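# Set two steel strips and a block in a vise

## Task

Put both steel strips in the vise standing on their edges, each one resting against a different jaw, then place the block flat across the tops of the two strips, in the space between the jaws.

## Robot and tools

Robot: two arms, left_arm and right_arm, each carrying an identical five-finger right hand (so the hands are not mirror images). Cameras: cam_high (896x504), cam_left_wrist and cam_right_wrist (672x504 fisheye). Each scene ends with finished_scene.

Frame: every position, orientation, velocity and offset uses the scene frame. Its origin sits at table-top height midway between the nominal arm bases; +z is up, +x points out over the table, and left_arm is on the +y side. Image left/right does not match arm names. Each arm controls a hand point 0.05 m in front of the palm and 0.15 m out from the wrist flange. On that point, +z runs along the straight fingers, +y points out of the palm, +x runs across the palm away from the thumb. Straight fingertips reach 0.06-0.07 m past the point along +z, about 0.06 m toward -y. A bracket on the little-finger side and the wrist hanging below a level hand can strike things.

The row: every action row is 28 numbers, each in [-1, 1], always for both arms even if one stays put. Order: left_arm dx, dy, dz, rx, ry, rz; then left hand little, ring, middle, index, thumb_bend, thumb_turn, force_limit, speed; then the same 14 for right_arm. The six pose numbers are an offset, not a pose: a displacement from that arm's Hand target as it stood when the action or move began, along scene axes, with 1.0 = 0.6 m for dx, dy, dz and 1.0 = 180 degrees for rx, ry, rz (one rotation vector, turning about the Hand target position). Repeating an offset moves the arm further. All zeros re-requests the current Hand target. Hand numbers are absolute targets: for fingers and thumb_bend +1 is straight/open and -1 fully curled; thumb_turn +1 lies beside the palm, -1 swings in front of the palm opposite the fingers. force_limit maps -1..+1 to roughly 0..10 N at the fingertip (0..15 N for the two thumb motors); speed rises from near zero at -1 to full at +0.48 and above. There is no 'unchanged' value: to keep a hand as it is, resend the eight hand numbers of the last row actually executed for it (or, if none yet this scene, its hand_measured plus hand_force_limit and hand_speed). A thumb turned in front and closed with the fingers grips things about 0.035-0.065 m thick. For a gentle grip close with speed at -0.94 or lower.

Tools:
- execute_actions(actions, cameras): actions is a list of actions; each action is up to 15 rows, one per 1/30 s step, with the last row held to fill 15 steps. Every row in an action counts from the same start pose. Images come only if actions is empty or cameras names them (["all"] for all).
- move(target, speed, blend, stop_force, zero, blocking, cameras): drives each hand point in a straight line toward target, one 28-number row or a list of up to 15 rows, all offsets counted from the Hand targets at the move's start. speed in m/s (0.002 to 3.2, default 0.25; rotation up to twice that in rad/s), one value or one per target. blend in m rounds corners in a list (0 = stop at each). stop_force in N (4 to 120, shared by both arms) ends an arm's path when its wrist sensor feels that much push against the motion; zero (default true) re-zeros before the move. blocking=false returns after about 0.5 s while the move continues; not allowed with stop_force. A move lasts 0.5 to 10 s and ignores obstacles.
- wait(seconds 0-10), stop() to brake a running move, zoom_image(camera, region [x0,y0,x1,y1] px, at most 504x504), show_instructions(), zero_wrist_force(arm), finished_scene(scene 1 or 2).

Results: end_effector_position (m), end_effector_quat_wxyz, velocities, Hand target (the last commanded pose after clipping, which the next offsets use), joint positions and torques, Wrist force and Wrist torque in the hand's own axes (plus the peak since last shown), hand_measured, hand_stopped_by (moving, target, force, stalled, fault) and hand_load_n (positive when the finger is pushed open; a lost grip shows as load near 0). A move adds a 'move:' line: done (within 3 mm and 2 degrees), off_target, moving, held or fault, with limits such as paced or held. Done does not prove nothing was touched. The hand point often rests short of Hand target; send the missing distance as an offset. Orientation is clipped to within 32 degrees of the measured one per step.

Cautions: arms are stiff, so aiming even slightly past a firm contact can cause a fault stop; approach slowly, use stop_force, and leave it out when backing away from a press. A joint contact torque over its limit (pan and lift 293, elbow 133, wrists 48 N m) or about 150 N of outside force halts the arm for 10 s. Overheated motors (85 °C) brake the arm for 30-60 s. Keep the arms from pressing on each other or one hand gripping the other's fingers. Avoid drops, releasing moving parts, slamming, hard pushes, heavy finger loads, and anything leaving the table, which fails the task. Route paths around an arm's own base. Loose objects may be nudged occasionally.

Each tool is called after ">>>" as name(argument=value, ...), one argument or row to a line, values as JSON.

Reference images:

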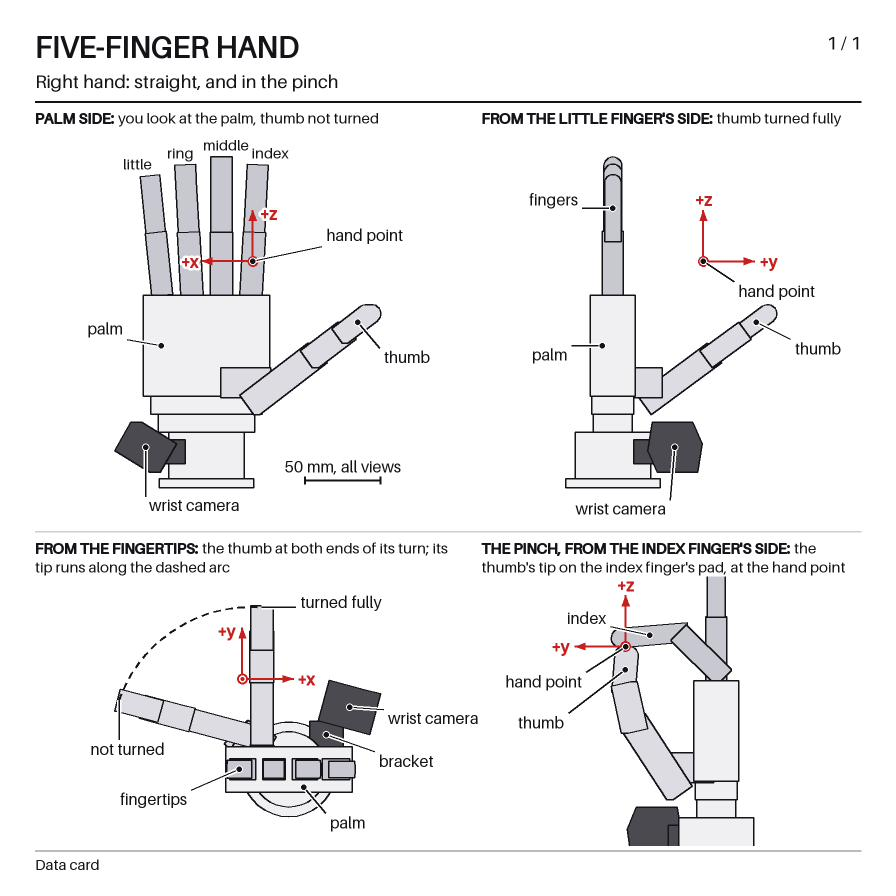

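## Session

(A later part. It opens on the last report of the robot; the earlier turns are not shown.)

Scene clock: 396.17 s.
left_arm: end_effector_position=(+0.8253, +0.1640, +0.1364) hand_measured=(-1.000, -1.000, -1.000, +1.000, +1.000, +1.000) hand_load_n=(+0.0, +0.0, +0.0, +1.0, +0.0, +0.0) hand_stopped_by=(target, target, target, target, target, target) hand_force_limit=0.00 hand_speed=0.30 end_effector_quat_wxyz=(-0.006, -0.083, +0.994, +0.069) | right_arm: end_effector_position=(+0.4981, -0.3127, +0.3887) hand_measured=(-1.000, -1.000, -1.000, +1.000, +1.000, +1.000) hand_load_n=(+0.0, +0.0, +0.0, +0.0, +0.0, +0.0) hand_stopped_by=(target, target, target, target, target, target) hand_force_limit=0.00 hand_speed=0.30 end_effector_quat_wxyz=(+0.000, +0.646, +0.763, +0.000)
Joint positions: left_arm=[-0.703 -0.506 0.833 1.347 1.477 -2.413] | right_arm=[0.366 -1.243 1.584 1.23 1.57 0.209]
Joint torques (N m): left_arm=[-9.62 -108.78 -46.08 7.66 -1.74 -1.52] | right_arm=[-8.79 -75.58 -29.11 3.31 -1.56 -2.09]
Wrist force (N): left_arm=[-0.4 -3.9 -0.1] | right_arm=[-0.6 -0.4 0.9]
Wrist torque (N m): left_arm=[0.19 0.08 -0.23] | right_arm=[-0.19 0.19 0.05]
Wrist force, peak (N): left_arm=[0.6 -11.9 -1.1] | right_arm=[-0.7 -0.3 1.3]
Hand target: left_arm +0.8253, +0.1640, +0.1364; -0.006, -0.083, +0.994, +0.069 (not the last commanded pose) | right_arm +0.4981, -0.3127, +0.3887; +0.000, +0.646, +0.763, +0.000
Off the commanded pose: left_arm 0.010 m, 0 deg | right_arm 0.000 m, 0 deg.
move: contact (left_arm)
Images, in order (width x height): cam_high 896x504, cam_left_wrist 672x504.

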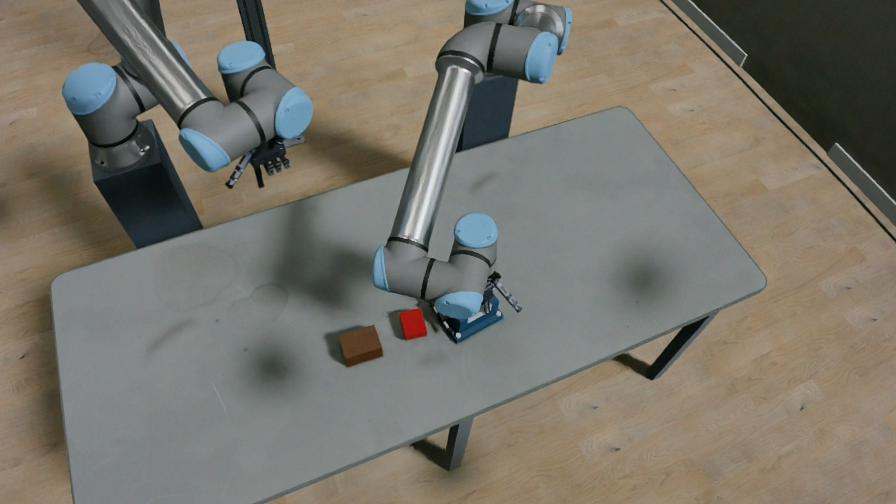

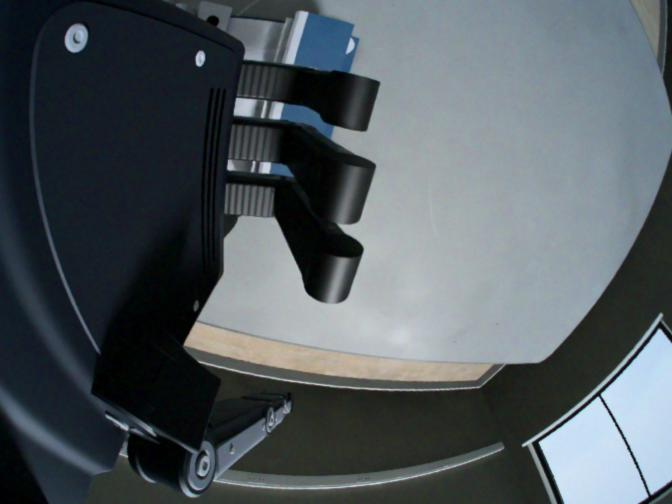

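>>> move(
  target=[0.0103,-0.0709,0,0,0,0,-1,-1,-1,1,1,1,0,0.3,0,0,0,0,0,0,-1,-1,-1,1,1,1,0,0.3],
  speed=0.08,
)

>>> move(
  target=[-0.0528,-0.0077,0,0,0,0,-1,-1,-1,1,1,1,0,0.3,0,0,0,0,0,0,-1,-1,-1,1,1,1,0,0.3],
  speed=0.03,
  stop_force=5,
  cameras=["cam_high", "cam_left_wrist"],
)

>>> zoom_image(
  camera="cam_high",
  region=[430, 260, 510, 340],
)

Scene clock: 400.30 s.
left_arm: end_effector_position=(+0.8315, +0.1214, +0.1364) hand_measured=(-1.000, -1.000, -1.000, +1.000, +1.000, +1.000) hand_load_n=(+0.0, +0.0, +0.5, +0.0, +0.0, +0.0) hand_stopped_by=(target, target, target, target, target, target) hand_force_limit=0.00 hand_speed=0.30 end_effector_quat_wxyz=(-0.006, -0.083, +0.994, +0.069) | right_arm: end_effector_position=(+0.4981, -0.3127, +0.3887) hand_measured=(-1.000, -1.000, -1.000, +1.000, +1.000, +1.000) hand_load_n=(+0.0, +0.0, +0.0, +0.0, +0.0, +0.0) hand_stopped_by=(target, target, target, target, target, target) hand_force_limit=0.00 hand_speed=0.30 end_effector_quat_wxyz=(+0.000, +0.646, +0.763, +0.000)
Joint positions: left_arm=[-0.733 -0.447 0.715 1.409 1.481 -2.443] | right_arm=[0.366 -1.243 1.584 1.23 1.57 0.209]
Joint torques (N m): left_arm=[-12.35 -111.69 -47.56 7.17 1.47 -1.38] | right_arm=[-10.62 -74.83 -30.52 3.27 -1.58 -1.89]
Wrist force (N): left_arm=[-0.7 -0.4 0.3] | right_arm=[-0.7 0.0 1.1]
Wrist torque (N m): left_arm=[-0.07 0.08 -0.06] | right_arm=[-0.14 0.21 0.05]
Wrist force, peak (N): left_arm=[-0.6 -4.3 0.5] | right_arm=[-1.2 -0.1 1.1]
Hand target: left_arm +0.8315, +0.1214, +0.1364; -0.006, -0.083, +0.994, +0.069 | right_arm +0.4981, -0.3127, +0.3887; +0.000, +0.646, +0.763, +0.000
Off the commanded pose: left_arm 0.000 m, 0 deg | right_arm 0.000 m, 0 deg.
move: done

Scene clock: 402.23 s.
left_arm: end_effector_position=(+0.7998, +0.1168, +0.1364) hand_measured=(-1.000, -1.000, -1.000, +1.000, +1.000, +1.000) hand_load_n=(+0.0, +0.0, +0.0, +0.0, +0.0, +0.0) hand_stopped_by=(target, target, target, target, target, target) hand_force_limit=0.00 hand_speed=0.30 end_effector_quat_wxyz=(-0.006, -0.083, +0.994, +0.069) | right_arm: end_effector_position=(+0.4981, -0.3127, +0.3887) hand_measured=(-1.000, -1.000, -1.000, +1.000, +1.000, +1.000) hand_load_n=(+0.0, +0.0, +0.5, +0.0, +0.0, +0.0) hand_stopped_by=(target, target, target, target, target, target) hand_force_limit=0.00 hand_speed=0.30 end_effector_quat_wxyz=(+0.000, +0.646, +0.763, +0.000)
Joint positions: left_arm=[-0.758 -0.503 0.829 1.354 1.483 -2.467] | right_arm=[0.366 -1.243 1.584 1.23 1.57 0.209]
Joint torques (N m): left_arm=[-13.19 -129.92 -22.54 1.23 1.43 -1.62] | right_arm=[-10.74 -77.67 -29.4 2.94 -1.85 -2.21]
Wrist force (N): left_arm=[-1.1 -0.1 0.2] | right_arm=[-0.4 -0.3 0.9]
Wrist torque (N m): left_arm=[-0.01 0.08 -0.08] | right_arm=[-0.19 0.16 0.06]
Wrist force, peak (N): left_arm=[-1.2 -0.2 0.7] | right_arm=[-0.6 -0.5 1.2]
Hand target: left_arm +0.7998, +0.1168, +0.1364; -0.006, -0.083, +0.994, +0.069 | right_arm +0.4981, -0.3127, +0.3887; +0.000, +0.646, +0.763, +0.000
Off the commanded pose: left_arm 0.000 m, 0 deg | right_arm 0.000 m, 0 deg.
move: done
Images, in order (width x height): cam_high 896x504, cam_left_wrist 672x504.

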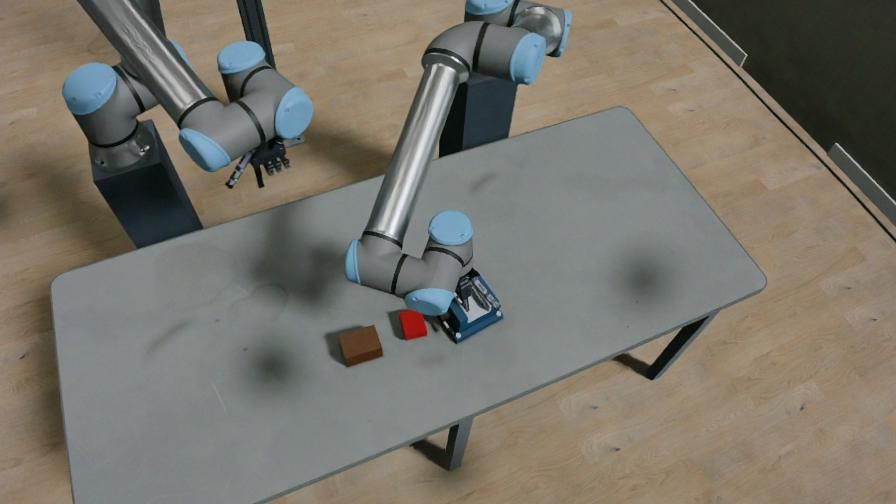

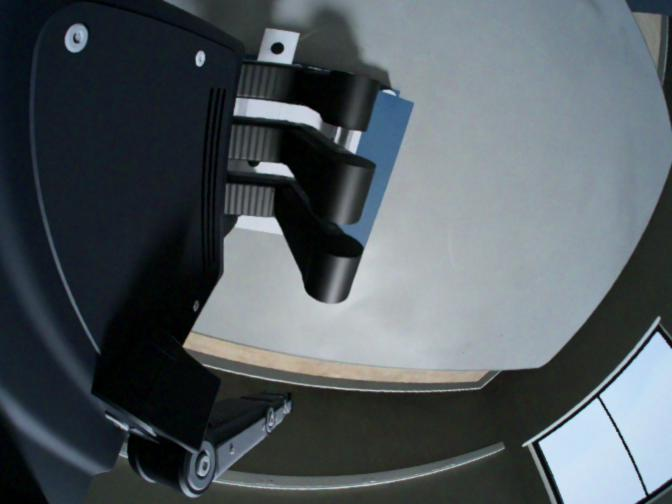

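Scaled by 6.300.

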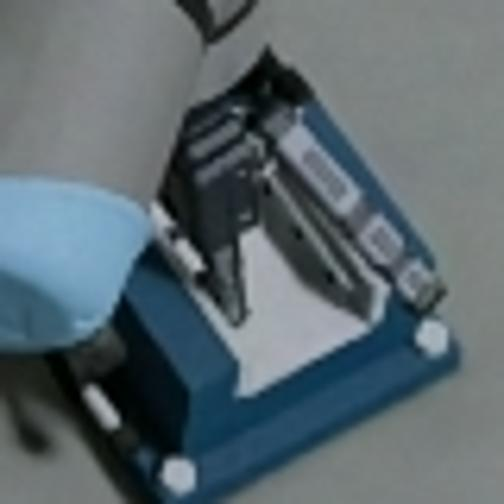

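>>> zoom_image(
  camera="cam_left_wrist",
  region=[225, 10, 345, 110],
)

Scaled by 4.200 from the camera's 672x504 image, which has a finer 960x720 frame.

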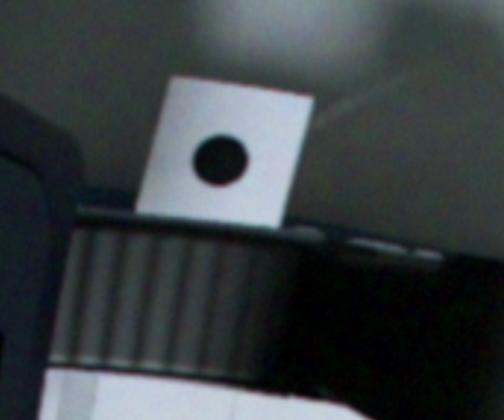

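>>> move(
  target=[-0.0248,-0.0036,0,0,0,0,-1,-1,-1,1,1,1,0,0.3,0,0,0,0,0,0,-1,-1,-1,1,1,1,0,0.3],
  speed=0.03,
  stop_force=5,
  cameras=["cam_high", "cam_left_wrist"],
)

>>> zoom_image(
  camera="cam_left_wrist",
  region=[225, 0, 385, 130],
)

>>> zoom_image(
  camera="cam_high",
  region=[430, 260, 510, 340],
)

Scene clock: 416.23 s.
left_arm: end_effector_position=(+0.7849, +0.1146, +0.1364) hand_measured=(-1.000, -1.000, -1.000, +1.000, +1.000, +1.000) hand_load_n=(+0.0, +0.5, +0.0, +0.0, +0.0, +0.0) hand_stopped_by=(target, target, target, target, target, target) hand_force_limit=0.00 hand_speed=0.30 end_effector_quat_wxyz=(-0.006, -0.083, +0.994, +0.069) | right_arm: end_effector_position=(+0.4981, -0.3127, +0.3887) hand_measured=(-1.000, -1.000, -1.000, +1.000, +1.000, +1.000) hand_load_n=(+0.5, +0.0, +0.0, +0.0, +0.0, +0.0) hand_stopped_by=(target, target, target, target, target, target) hand_force_limit=0.00 hand_speed=0.30 end_effector_quat_wxyz=(+0.000, +0.646, +0.763, +0.000)
Joint positions: left_arm=[-0.77 -0.527 0.877 1.331 1.485 -2.48] | right_arm=[0.366 -1.243 1.584 1.23 1.57 0.209]
Joint torques (N m): left_arm=[-13.53 -127.28 -22.24 1.28 1.64 -1.4] | right_arm=[-9.97 -74.83 -28.74 3.22 -1.61 -2.27]
Wrist force (N): left_arm=[-0.9 -0.3 0.3] | right_arm=[-0.5 -0.3 0.9]
Wrist torque (N m): left_arm=[-0.03 0.03 -0.08] | right_arm=[-0.18 0.18 0.06]
Wrist force, peak (N): left_arm=[-1.3 -0.2 0.7] | right_arm=[-0.4 -0.4 1.5]
Hand target: left_arm +0.7849, +0.1146, +0.1364; -0.006, -0.083, +0.994, +0.069 | right_arm +0.4981, -0.3127, +0.3887; +0.000, +0.646, +0.763, +0.000
Off the commanded pose: left_arm 0.000 m, 0 deg | right_arm 0.000 m, 0 deg.
move: done
Images, in order (width x height): cam_high 896x504, cam_left_wrist 672x504.

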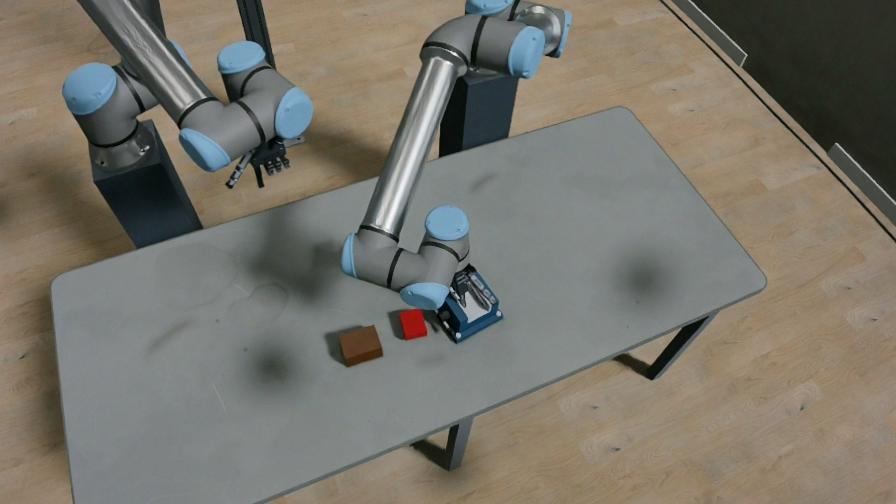

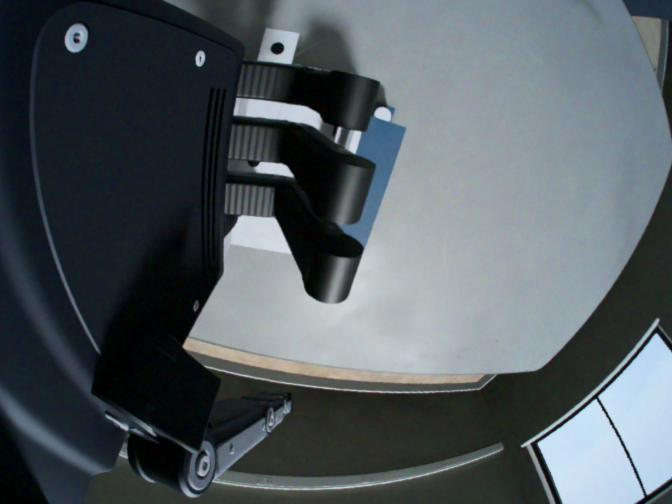

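Scaled by 3.150 from the camera's 672x504 image, which has a finer 960x720 frame.

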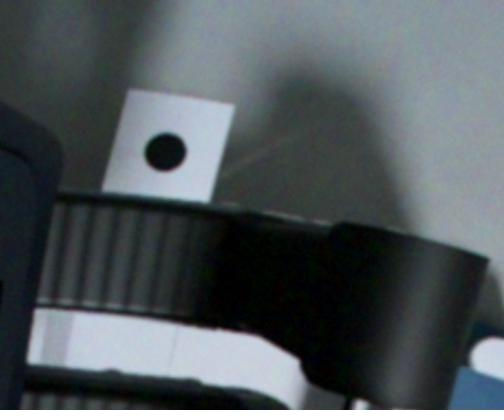

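Scaled by 6.300.

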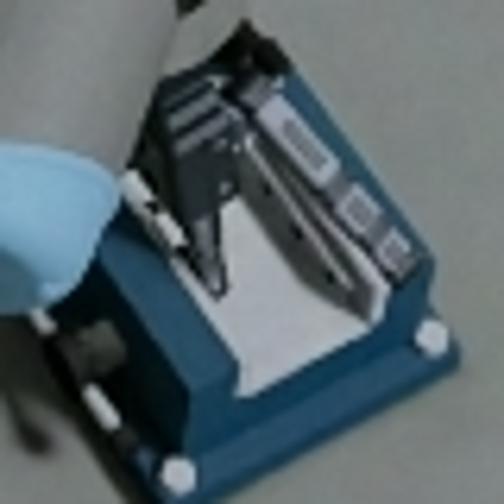

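>>> move(
  target=[
    [0.005,0.0007,0.003,0,0,0,-1,-1,-1,1,1,1,0,0.3,0,0,0,0,0,0,-1,-1,-1,1,1,1,0,0.3],
    [0.005,0.0007,0.2,0,0,0,-1,-1,-1,1,1,1,0,0.3,0,0,0,0,0,0,-1,-1,-1,1,1,1,0,0.3],
    [-0.25,0.5,0.5,0,0,0,-1,-1,-1,1,1,1,0,0.3,0,0,0,0,0,0,-1,-1,-1,1,1,1,0,0.3],
  ],
  speed=[0.04,0.15,0.3],
  blend=[0.001,0.03,0],
  cameras=["cam_high","cam_right_wrist"],
)

>>> zoom_image(
  camera="cam_high",
  region=[430, 260, 510, 340],
)

Scene clock: 420.37 s.
left_arm: end_effector_position=(+0.6350, +0.4146, +0.4363) hand_measured=(-1.000, -1.000, -1.000, +1.000, +1.000, +1.000) hand_load_n=(+0.0, +0.0, +0.0, +0.5, +0.0, +0.0) hand_stopped_by=(target, target, target, target, target, target) hand_force_limit=0.00 hand_speed=0.30 end_effector_quat_wxyz=(-0.006, -0.083, +0.994, +0.069) | right_arm: end_effector_position=(+0.4981, -0.3127, +0.3887) hand_measured=(-1.000, -1.000, -1.000, +1.000, +1.000, +1.000) hand_load_n=(+0.0, +0.5, +0.0, +0.0, +0.0, +0.0) hand_stopped_by=(target, target, target, target, target, target) hand_force_limit=0.00 hand_speed=0.30 end_effector_quat_wxyz=(+0.000, +0.646, +0.763, +0.000)
Joint positions: left_arm=[-0.586 -1.159 1.419 1.403 1.466 -2.295] | right_arm=[0.366 -1.243 1.584 1.23 1.57 0.209]
Joint torques (N m): left_arm=[17.98 -83.73 -23.47 7.08 -2.15 2.63] | right_arm=[-10.15 -77.82 -30.49 3.36 -1.73 -1.98]
Wrist force (N): left_arm=[-0.7 -0.2 0.3] | right_arm=[-0.7 -0.2 1.2]
Wrist torque (N m): left_arm=[-0.04 0.10 -0.30] | right_arm=[-0.19 0.20 0.05]
Wrist force, peak (N): left_arm=[-1.4 -1.4 0.7] | right_arm=[-0.8 -0.2 1.4]
Hand target: left_arm +0.6349, +0.4146, +0.4364; -0.006, -0.083, +0.994, +0.069 | right_arm +0.4981, -0.3127, +0.3887; +0.000, +0.646, +0.763, +0.000
Off the commanded pose: left_arm 0.000 m, 0 deg | right_arm 0.000 m, 0 deg.
move: done
Images, in order (width x height): cam_high 896x504, cam_right_wrist 672x504.

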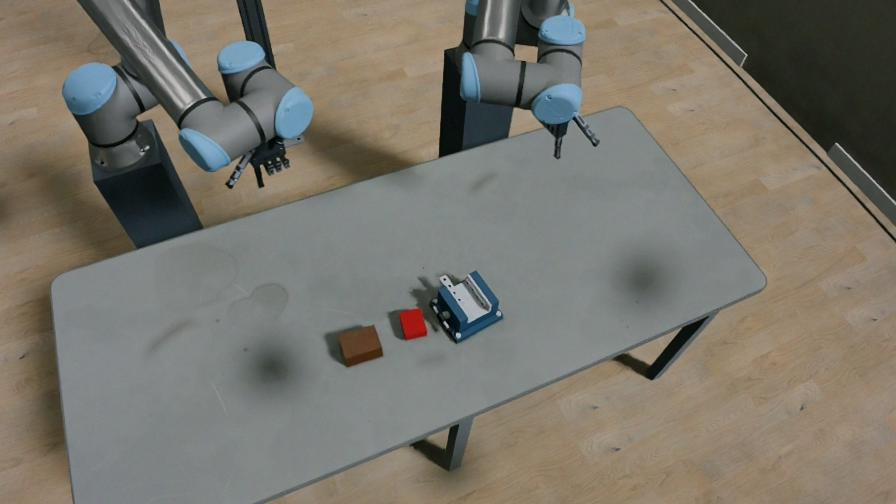

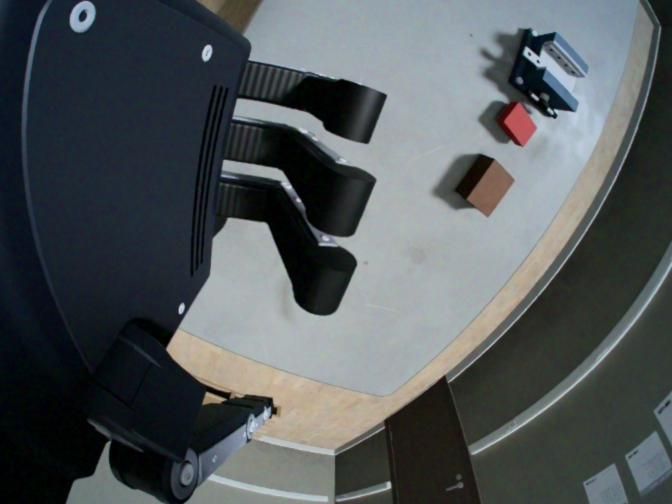

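Scaled by 6.300.

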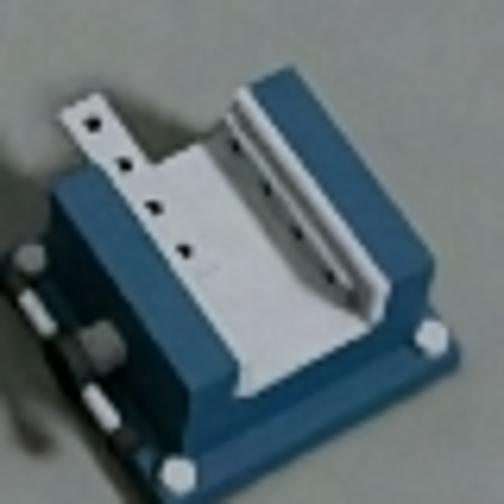

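>>> move(
  target=[
    [0,0,0,0,0,0,-1,-1,-1,1,1,1,0,0.3,0.1032,0.4378,-0.0978,0,0,0,0,0,-0.14,-0.14,0.4,-1,0,0.3],
    [0,0,0,0,0,0,-1,-1,-1,1,1,1,0,0.3,0.2365,0.5762,-0.3145,0,0,0,0,0,-0.14,-0.14,0.4,-1,0,0.3],
  ],
  speed=[0.3,0.2],
  blend=[0.05,0],
  cameras=["cam_high","cam_right_wrist"],
)

Scene clock: 424.20 s.
left_arm: end_effector_position=(+0.6349, +0.4146, +0.4364) hand_measured=(-1.000, -1.000, -1.000, +1.000, +1.000, +1.000) hand_load_n=(+0.0, +0.0, +0.0, +0.5, -0.5, +0.0) hand_stopped_by=(target, target, target, target, target, target) hand_force_limit=0.00 hand_speed=0.30 end_effector_quat_wxyz=(-0.006, -0.083, +0.994, +0.069) | right_arm: end_effector_position=(+0.6399, +0.0330, +0.2001) hand_measured=(+0.000, +0.000, -0.140, -0.140, +0.400, -1.000) hand_load_n=(+0.0, +0.0, +0.0, +0.0, +0.0, +0.0) hand_stopped_by=(target, target, target, target, target, target) hand_force_limit=0.00 hand_speed=0.30 end_effector_quat_wxyz=(+0.000, +0.646, +0.763, +0.000)
Joint positions: left_arm=[-0.586 -1.159 1.419 1.403 1.466 -2.295] | right_arm=[0.658 -0.541 0.744 1.368 1.57 0.5]
Joint torques (N m): left_arm=[20.94 -84.02 -23.44 7.07 -2.21 2.37] | right_arm=[6.22 -96.06 -51.18 6.95 2.49 2.43]
Wrist force (N): left_arm=[-1.1 -0.3 0.4] | right_arm=[-0.8 -0.3 0.9]
Wrist torque (N m): left_arm=[-0.07 0.15 -0.33] | right_arm=[-0.16 0.12 -0.32]
Wrist force, peak (N): left_arm=[-1.2 -0.4 0.2] | right_arm=[-2.4 -0.7 0.6]
Hand target: left_arm +0.6349, +0.4146, +0.4364; -0.006, -0.083, +0.994, +0.069 | right_arm +0.6400, +0.0330, +0.2000; +0.000, +0.646, +0.763, +0.000
Off the commanded pose: left_arm 0.000 m, 0 deg | right_arm 0.000 m, 0 deg.
move: done
Images, in order (width x height): cam_high 896x504, cam_right_wrist 672x504.

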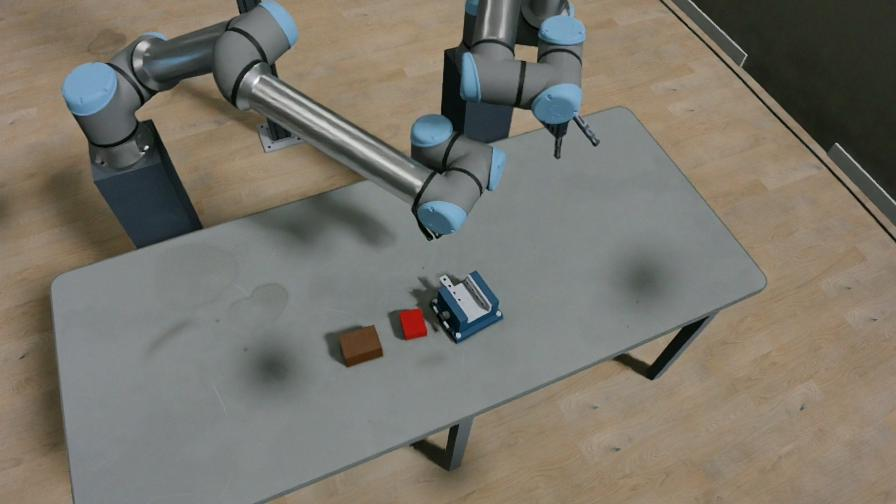

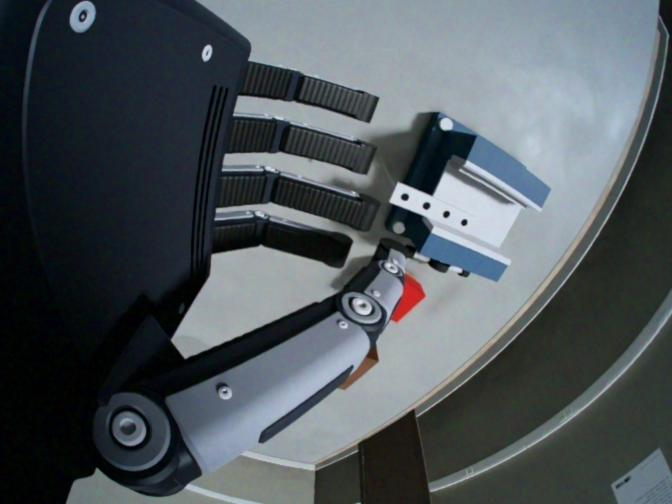

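>>> zoom_image(
  camera="cam_right_wrist",
  region=[340, 90, 560, 300],
)

Scaled by 2.291 from the camera's 672x504 image, which has a finer 960x720 frame.

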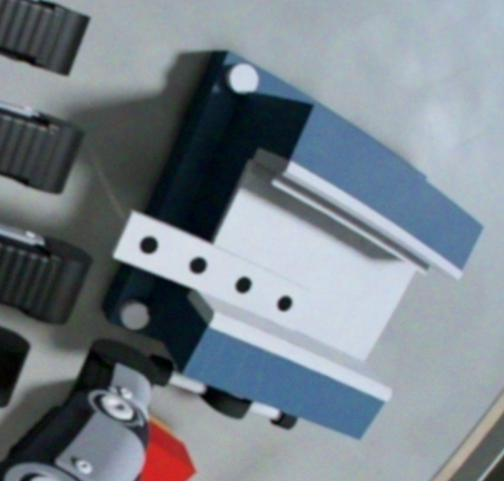

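>>> move(
  target=[0,0,0,0,0,0,-1,-1,-1,1,1,1,0,0.3,-0.0007,0.005,-0.175,0,0,-0.0083,0,0,-0.14,-0.14,0.5,-1,0,0.3],
  speed=0.15,
  cameras=["cam_right_wrist"],
)

>>> zoom_image(
  camera="cam_right_wrist",
  region=[330, 60, 570, 300],
)

Scene clock: 433.70 s.
left_arm: end_effector_position=(+0.6349, +0.4146, +0.4364) hand_measured=(-1.000, -1.000, -1.000, +1.000, +1.000, +1.000) hand_load_n=(+0.0, +0.5, +0.0, +0.0, +0.0, +0.0) hand_stopped_by=(target, target, target, target, target, target) hand_force_limit=0.00 hand_speed=0.30 end_effector_quat_wxyz=(-0.006, -0.083, +0.994, +0.069) | right_arm: end_effector_position=(+0.6395, +0.0360, +0.0951) hand_measured=(+0.000, +0.000, -0.140, -0.140, +0.500, -1.000) hand_load_n=(+0.0, +0.0, +0.0, +0.0, +0.0, +0.0) hand_stopped_by=(target, target, target, target, target, target) hand_force_limit=0.00 hand_speed=0.30 end_effector_quat_wxyz=(+0.000, +0.656, +0.755, +0.000)
Joint positions: left_arm=[-0.586 -1.159 1.419 1.403 1.466 -2.295] | right_arm=[0.661 -0.469 0.792 1.248 1.57 0.53]
Joint torques (N m): left_arm=[19.93 -86.03 -22.77 6.91 -2.32 2.36] | right_arm=[7.34 -101.46 -39.94 2.11 0.91 2.18]
Wrist force (N): left_arm=[-0.8 -0.3 0.4] | right_arm=[-0.5 -0.3 1.0]
Wrist torque (N m): left_arm=[-0.07 0.11 -0.31] | right_arm=[-0.13 0.15 -0.28]
Wrist force, peak (N): left_arm=[-1.0 -0.7 0.7] | right_arm=[-0.4 -0.4 2.2]
Hand target: left_arm +0.6349, +0.4146, +0.4364; -0.006, -0.083, +0.994, +0.069 | right_arm +0.6395, +0.0360, +0.0950; +0.000, +0.656, +0.755, +0.000
Off the commanded pose: left_arm 0.000 m, 0 deg | right_arm 0.000 m, 0 deg.
move: done
Images, in order (width x height): cam_right_wrist 672x504.

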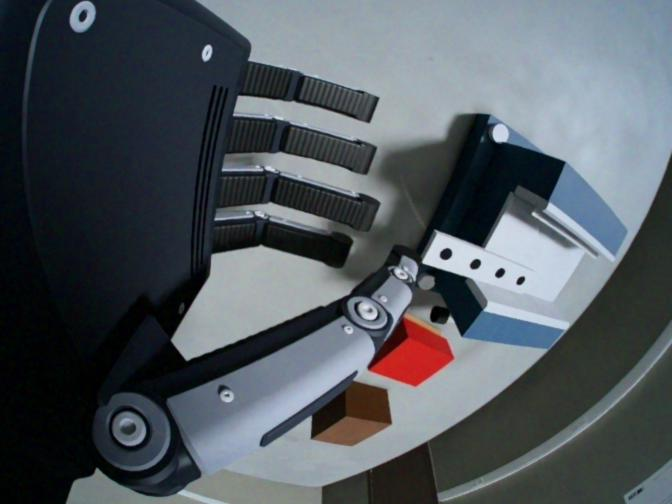

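Scaled by 2.100 from the camera's 672x504 image, which has a finer 960x720 frame.

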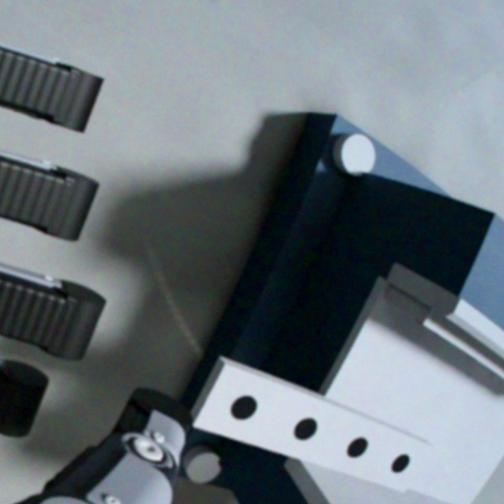

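>>> move(
  target=[
    [0,0,0,0,0,0,-1,-1,-1,1,1,1,0,0.3,0,0,-0.0527,0,0,0,0,0,-0.14,-0.14,0.5,-1,0,0.3],
    [0,0,0,0,0,0,-1,-1,-1,1,1,1,0,0.3,0.0594,0.0083,-0.0527,0,0,0,0,0,-0.14,-0.14,0.5,-1,0,0.3],
  ],
  speed=[0.08,0.03],
  stop_force=4,
  cameras=["cam_right_wrist"],
)

>>> zoom_image(
  camera="cam_right_wrist",
  region=[250, 160, 470, 380],
)

Scene clock: 437.80 s.
left_arm: end_effector_position=(+0.6349, +0.4146, +0.4364) hand_measured=(-1.000, -1.000, -1.000, +1.000, +1.000, +1.000) hand_load_n=(+0.0, +0.0, +0.0, +0.0, -0.5, +0.0) hand_stopped_by=(target, target, target, target, target, target) hand_force_limit=0.00 hand_speed=0.30 end_effector_quat_wxyz=(-0.006, -0.083, +0.994, +0.069) | right_arm: end_effector_position=(+0.6752, +0.0410, +0.0634) hand_measured=(+0.000, +0.000, -0.140, -0.140, +0.500, -1.000) hand_load_n=(+0.5, +0.0, +0.0, +0.0, +0.0, +0.0) hand_stopped_by=(target, target, target, target, target, target) hand_force_limit=0.00 hand_speed=0.30 end_effector_quat_wxyz=(+0.000, +0.656, +0.755, +0.000)
Joint positions: left_arm=[-0.586 -1.159 1.419 1.403 1.466 -2.295] | right_arm=[0.643 -0.38 0.67 1.281 1.57 0.512]
Joint torques (N m): left_arm=[19.56 -86.38 -23.4 6.73 -2.32 2.41] | right_arm=[-14.25 -104.19 -49.57 6.45 -0.19 -2.92]
Wrist force (N): left_arm=[-0.9 -0.3 0.3] | right_arm=[-0.3 -0.3 0.9]
Wrist torque (N m): left_arm=[-0.05 0.12 -0.32] | right_arm=[-0.17 0.09 0.07]
Wrist force, peak (N): left_arm=[-1.3 -0.3 0.6] | right_arm=[-0.5 -0.8 1.4]
Hand target: left_arm +0.6349, +0.4146, +0.4364; -0.006, -0.083, +0.994, +0.069 | right_arm +0.6752, +0.0410, +0.0634; +0.000, +0.656, +0.755, +0.000
Off the commanded pose: left_arm 0.000 m, 0 deg | right_arm 0.000 m, 0 deg.
move: done
Images, in order (width x height): cam_right_wrist 672x504.

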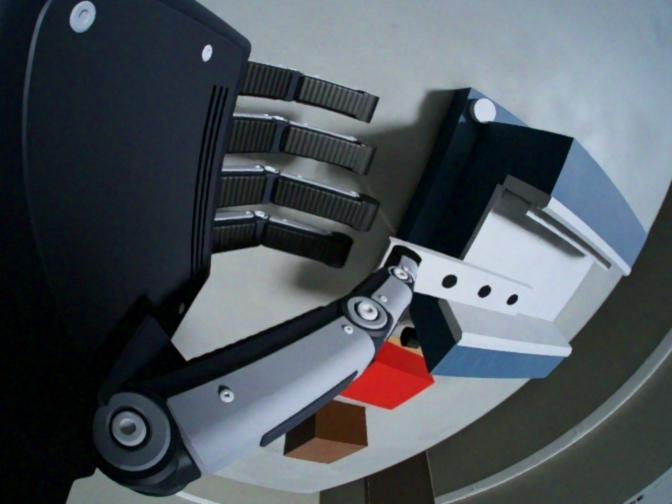

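Scaled by 2.291 from the camera's 672x504 image, which has a finer 960x720 frame.

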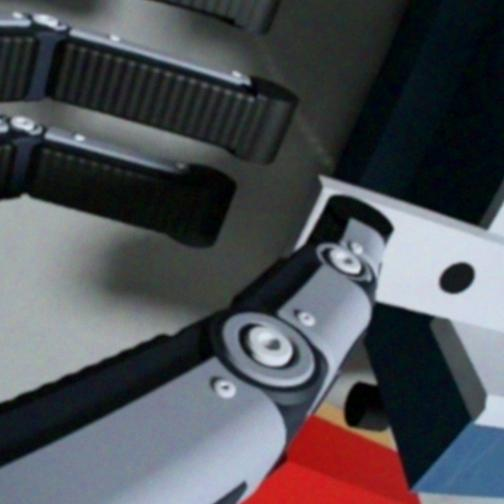

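>>> move(
  target=[
    [0,0,0,0,0,0,-1,-1,-1,1,1,1,0,0.3,0,0,0.0033,0,0,0,0,0,-0.14,-0.14,0.5,-1,0,0.3],
    [0,0,0,0,0,0,-1,-1,-1,1,1,1,0,0.3,0.0561,0.0079,0.0033,0,0,0,0,0,-0.14,-0.14,0.5,-1,0,0.3],
  ],
  speed=[0.02,0.025],
  stop_force=4,
  cameras=["cam_right_wrist","cam_high"],
)

>>> zoom_image(
  camera="cam_right_wrist",
  region=[250, 160, 470, 380],
)

Scene clock: 443.23 s.
left_arm: end_effector_position=(+0.6349, +0.4146, +0.4364) hand_measured=(-1.000, -1.000, -1.000, +1.000, +1.000, +1.000) hand_load_n=(+0.0, +0.5, +0.0, +0.0, +0.0, -0.5) hand_stopped_by=(target, target, target, target, target, target) hand_force_limit=0.00 hand_speed=0.30 end_effector_quat_wxyz=(-0.006, -0.083, +0.994, +0.069) | right_arm: end_effector_position=(+0.7088, +0.0457, +0.0654) hand_measured=(+0.000, +0.000, -0.140, -0.140, +0.500, -1.000) hand_load_n=(+0.0, +0.0, +0.0, +0.0, +0.0, +0.0) hand_stopped_by=(target, target, target, target, target, target) hand_force_limit=0.00 hand_speed=0.30 end_effector_quat_wxyz=(+0.000, +0.656, +0.755, +0.000)
Joint positions: left_arm=[-0.586 -1.159 1.419 1.403 1.466 -2.295] | right_arm=[0.627 -0.305 0.514 1.363 1.57 0.495]
Joint torques (N m): left_arm=[18.74 -86 -23.91 6.09 -2.23 2.41] | right_arm=[-13.83 -105.04 -50.27 6.81 -0.12 -1.91]
Wrist force (N): left_arm=[-1.1 -0.3 0.4] | right_arm=[-0.2 -0.4 1.0]
Wrist torque (N m): left_arm=[-0.07 0.15 -0.33] | right_arm=[-0.10 -0.01 0.06]
Wrist force, peak (N): left_arm=[-1.1 -0.5 0.8] | right_arm=[-0.4 -0.5 1.2]
Hand target: left_arm +0.6349, +0.4146, +0.4364; -0.006, -0.083, +0.994, +0.069 | right_arm +0.7088, +0.0457, +0.0654; +0.000, +0.656, +0.755, +0.000
Off the commanded pose: left_arm 0.000 m, 0 deg | right_arm 0.000 m, 0 deg.
move: done
Images, in order (width x height): cam_high 896x504, cam_right_wrist 672x504.

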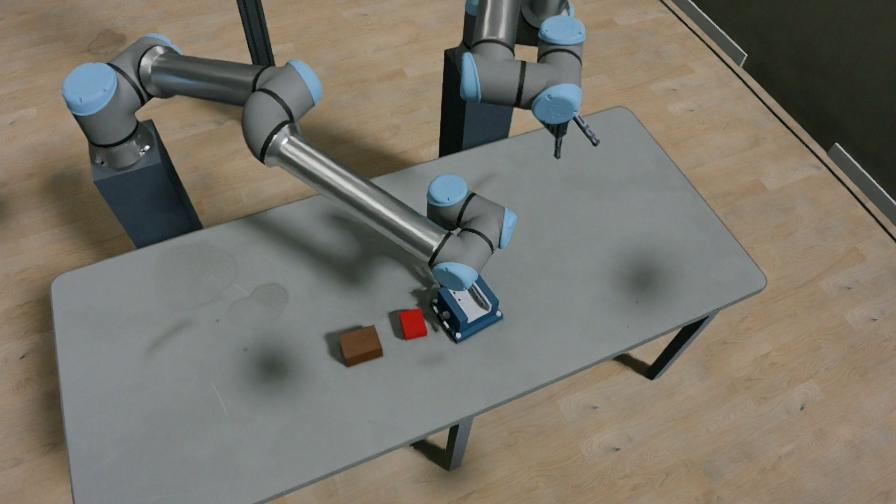

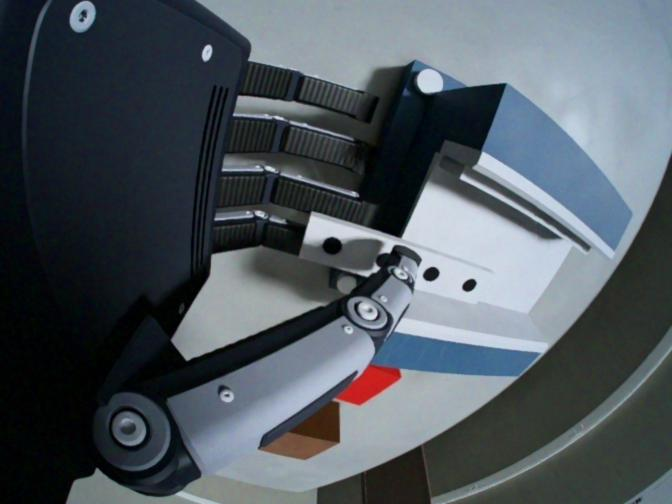

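Scaled by 2.291 from the camera's 672x504 image, which has a finer 960x720 frame.

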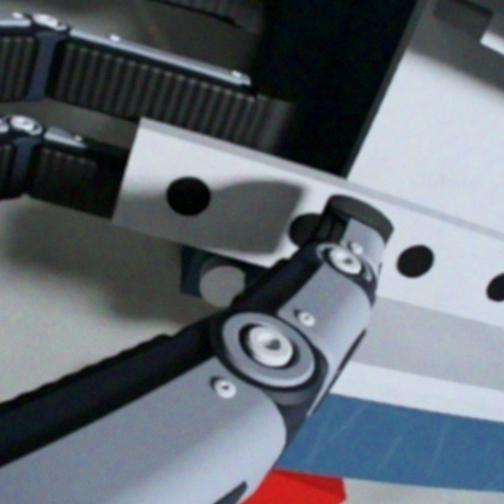

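>>> move(
  target=[
    [0,0,0,0,0,0,-1,-1,-1,1,1,1,0,0.3,0.0041,0.0006,0,0,0,0,0,0,-0.14,-0.14,0.5,-1,0,0.3],
    [0,0,0,0,0,0,-1,-1,-1,1,1,1,0,0.3,0.0041,0.0006,0.0067,0,0,0,0,0,-0.14,-0.14,0.5,-1,0,0.3],
  ],
  speed=[0.02,0.01],
  stop_force=4,
  cameras=["cam_right_wrist"],
)

>>> zoom_image(
  camera="cam_right_wrist",
  region=[250, 160, 470, 380],
)

Scene clock: 446.20 s.
left_arm: end_effector_position=(+0.6349, +0.4146, +0.4364) hand_measured=(-1.000, -1.000, -1.000, +1.000, +1.000, +1.000) hand_load_n=(+0.0, +0.0, +0.0, +0.0, +0.0, +0.0) hand_stopped_by=(target, target, target, target, target, target) hand_force_limit=0.00 hand_speed=0.30 end_effector_quat_wxyz=(-0.006, -0.083, +0.994, +0.069) | right_arm: end_effector_position=(+0.7113, +0.0461, +0.0694) hand_measured=(+0.000, +0.000, -0.140, -0.140, +0.500, -1.000) hand_load_n=(+0.5, +0.0, +0.5, +0.5, +0.0, +0.0) hand_stopped_by=(target, target, target, target, target, target) hand_force_limit=0.00 hand_speed=0.30 end_effector_quat_wxyz=(+0.000, +0.656, +0.755, +0.000)
Joint positions: left_arm=[-0.586 -1.159 1.419 1.403 1.466 -2.295] | right_arm=[0.626 -0.301 0.499 1.374 1.57 0.494]
Joint torques (N m): left_arm=[18.82 -85.6 -23.98 6.31 -2.14 2.45] | right_arm=[-12.12 -133.82 -50.64 6.8 0.83 -2.31]
Wrist force (N): left_arm=[-0.8 -0.3 0.2] | right_arm=[-0.2 -0.6 1.0]
Wrist torque (N m): left_arm=[-0.06 0.11 -0.31] | right_arm=[-0.11 0.02 0.06]
Wrist force, peak (N): left_arm=[-1.2 -0.5 0.5] | right_arm=[-0.7 -0.6 1.5]
Hand target: left_arm +0.6349, +0.4146, +0.4364; -0.006, -0.083, +0.994, +0.069 | right_arm +0.7113, +0.0461, +0.0694; +0.000, +0.656, +0.755, +0.000
Off the commanded pose: left_arm 0.000 m, 0 deg | right_arm 0.000 m, 0 deg.
move: done
Images, in order (width x height): cam_right_wrist 672x504.

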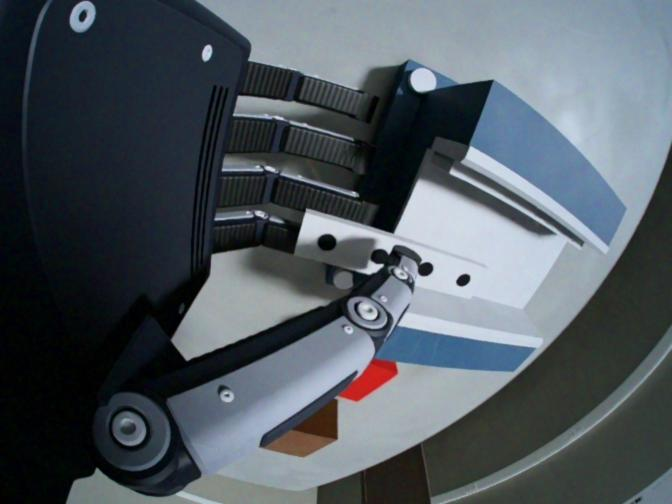

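Scaled by 2.291 from the camera's 672x504 image, which has a finer 960x720 frame.

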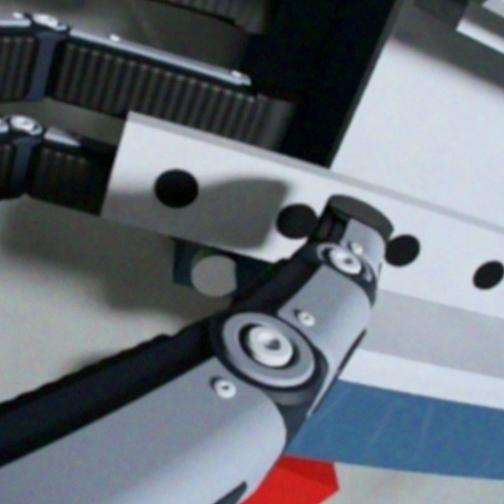

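>>> move(
  target=[0,0,0,0,0,0,-1,-1,-1,1,1,1,0,0.3,0,0,0,0,0,0,0,0,-0.14,-0.14,-0.45,-1,0.2,-0.72],
  speed=0.02,
  cameras=["cam_right_wrist"],
)

>>> zoom_image(
  camera="cam_right_wrist",
  region=[250, 160, 470, 380],
)

Scene clock: 448.47 s.
left_arm: end_effector_position=(+0.6349, +0.4146, +0.4364) hand_measured=(-1.000, -1.000, -1.000, +1.000, +1.000, +1.000) hand_load_n=(+0.5, +0.0, +0.0, +0.0, +0.0, +0.0) hand_stopped_by=(target, target, target, target, target, target) hand_force_limit=0.00 hand_speed=0.30 end_effector_quat_wxyz=(-0.006, -0.083, +0.994, +0.069) | right_arm: end_effector_position=(+0.7113, +0.0461, +0.0694) hand_measured=(+0.000, +0.000, -0.140, -0.140, -0.064, -1.000) hand_load_n=(+0.0, +0.0, +5.5, +3.5, +8.5, +0.5) hand_stopped_by=(target, target, target, target, force, target) hand_force_limit=0.20 hand_speed=-0.72 end_effector_quat_wxyz=(+0.000, +0.656, +0.755, +0.000)
Joint positions: left_arm=[-0.586 -1.159 1.419 1.403 1.466 -2.295] | right_arm=[0.626 -0.301 0.499 1.374 1.57 0.494]
Joint torques (N m): left_arm=[20.13 -86.38 -24.37 6.04 -2.1 2.5] | right_arm=[-15.42 -133.68 -49.48 6.65 2.15 -1.86]
Wrist force (N): left_arm=[-1.0 -0.4 0.5] | right_arm=[-0.6 -0.5 0.1]
Wrist torque (N m): left_arm=[-0.08 0.13 -0.32] | right_arm=[-0.14 0.07 0.07]
Wrist force, peak (N): left_arm=[-1.2 -0.5 0.6] | right_arm=[-0.5 -0.6 1.9]
Hand target: left_arm +0.6349, +0.4146, +0.4364; -0.006, -0.083, +0.994, +0.069 | right_arm +0.7113, +0.0461, +0.0694; +0.000, +0.656, +0.755, +0.000
Off the commanded pose: left_arm 0.000 m, 0 deg | right_arm 0.000 m, 0 deg.
move: done
Images, in order (width x height): cam_right_wrist 672x504.

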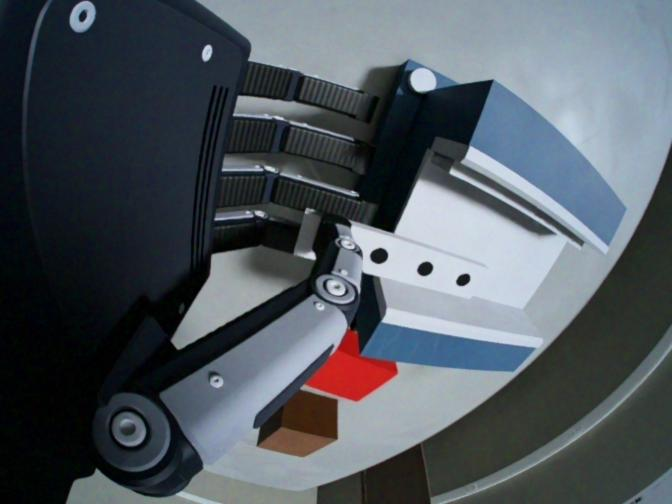

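Scaled by 2.291 from the camera's 672x504 image, which has a finer 960x720 frame.

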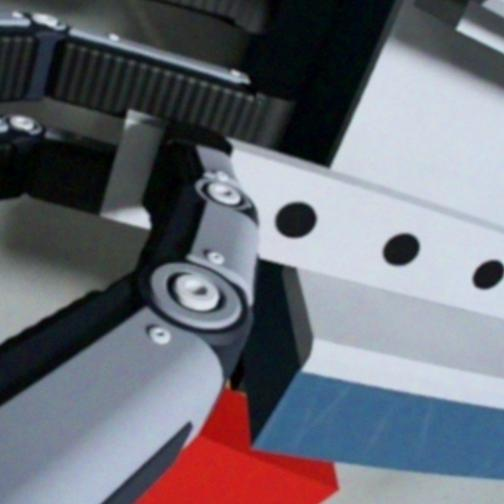

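>>> move(
  target=[
    [0,0,0,0,0,0,-1,-1,-1,1,1,1,0,0.3,0,0,0.05,0,0,0,0,0,-0.14,-0.14,-0.45,-1,0.2,-0.72],
    [0,0,0,0,0,0,-1,-1,-1,1,1,1,0,0.3,0,0,0.3,0,0,0,0,0,-0.14,-0.14,-0.45,-1,0.2,-0.72],
  ],
  speed=[0.04,0.12],
  blend=[0.005,0],
  cameras=["cam_right_wrist","cam_high"],
)

Scene clock: 453.37 s.
left_arm: end_effector_position=(+0.6349, +0.4146, +0.4364) hand_measured=(-1.000, -1.000, -1.000, +1.000, +1.000, +1.000) hand_load_n=(+0.0, +0.0, +0.0, +0.0, +0.0, +0.0) hand_stopped_by=(target, target, target, target, target, target) hand_force_limit=0.00 hand_speed=0.30 end_effector_quat_wxyz=(-0.006, -0.083, +0.994, +0.069) | right_arm: end_effector_position=(+0.7113, +0.0460, +0.2494) hand_measured=(+0.000, +0.000, -0.140, -0.140, -0.064, -1.000) hand_load_n=(+0.0, +0.0, +6.5, +3.5, +9.0, +0.0) hand_stopped_by=(target, target, target, target, force, target) hand_force_limit=0.20 hand_speed=-0.72 end_effector_quat_wxyz=(+0.000, +0.656, +0.755, +0.000)
Joint positions: left_arm=[-0.586 -1.159 1.419 1.403 1.466 -2.295] | right_arm=[0.626 -0.351 0.283 1.639 1.57 0.494]
Joint torques (N m): left_arm=[18.9 -85.62 -24.17 5.86 -2.01 2.29] | right_arm=[-2.98 -106.02 -51.51 6.72 2.25 1.23]
Wrist force (N): left_arm=[-0.8 -0.3 0.3] | right_arm=[-0.4 -0.4 1.8]
Wrist torque (N m): left_arm=[-0.05 0.11 -0.31] | right_arm=[-0.12 0.02 0.12]
Wrist force, peak (N): left_arm=[-1.2 -0.8 0.4] | right_arm=[-0.3 -0.3 2.1]
Hand target: left_arm +0.6349, +0.4146, +0.4364; -0.006, -0.083, +0.994, +0.069 | right_arm +0.7113, +0.0461, +0.2494; +0.000, +0.656, +0.755, +0.000
Off the commanded pose: left_arm 0.000 m, 0 deg | right_arm 0.000 m, 0 deg.
move: done
Images, in order (width x height): cam_high 896x504, cam_right_wrist 672x504.

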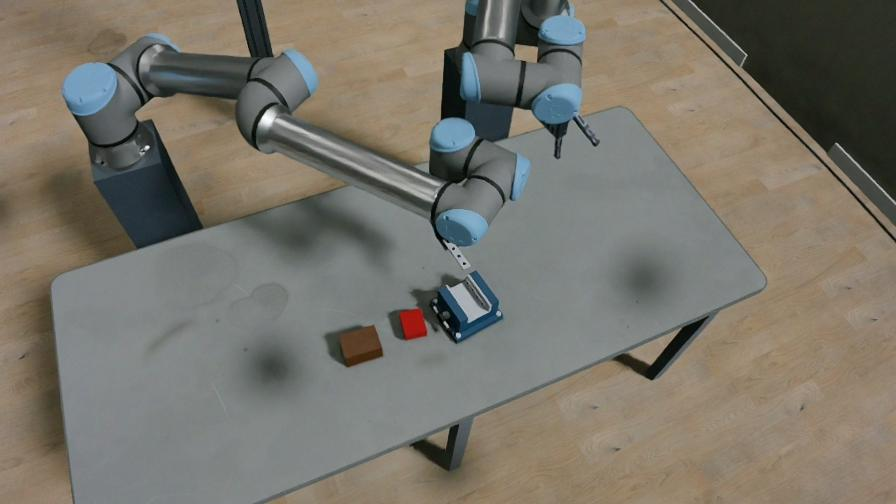

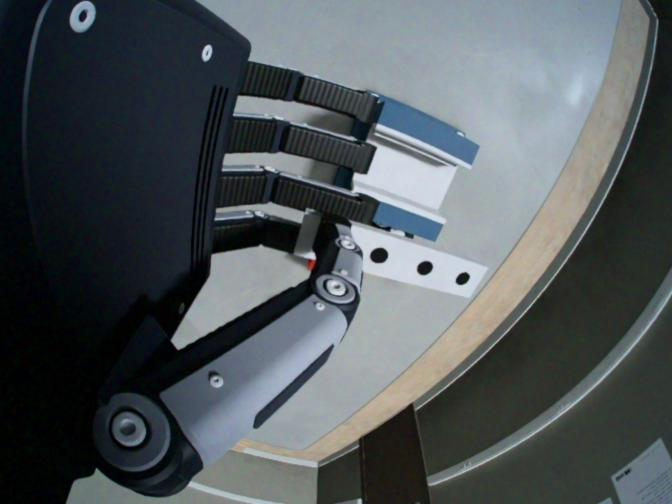

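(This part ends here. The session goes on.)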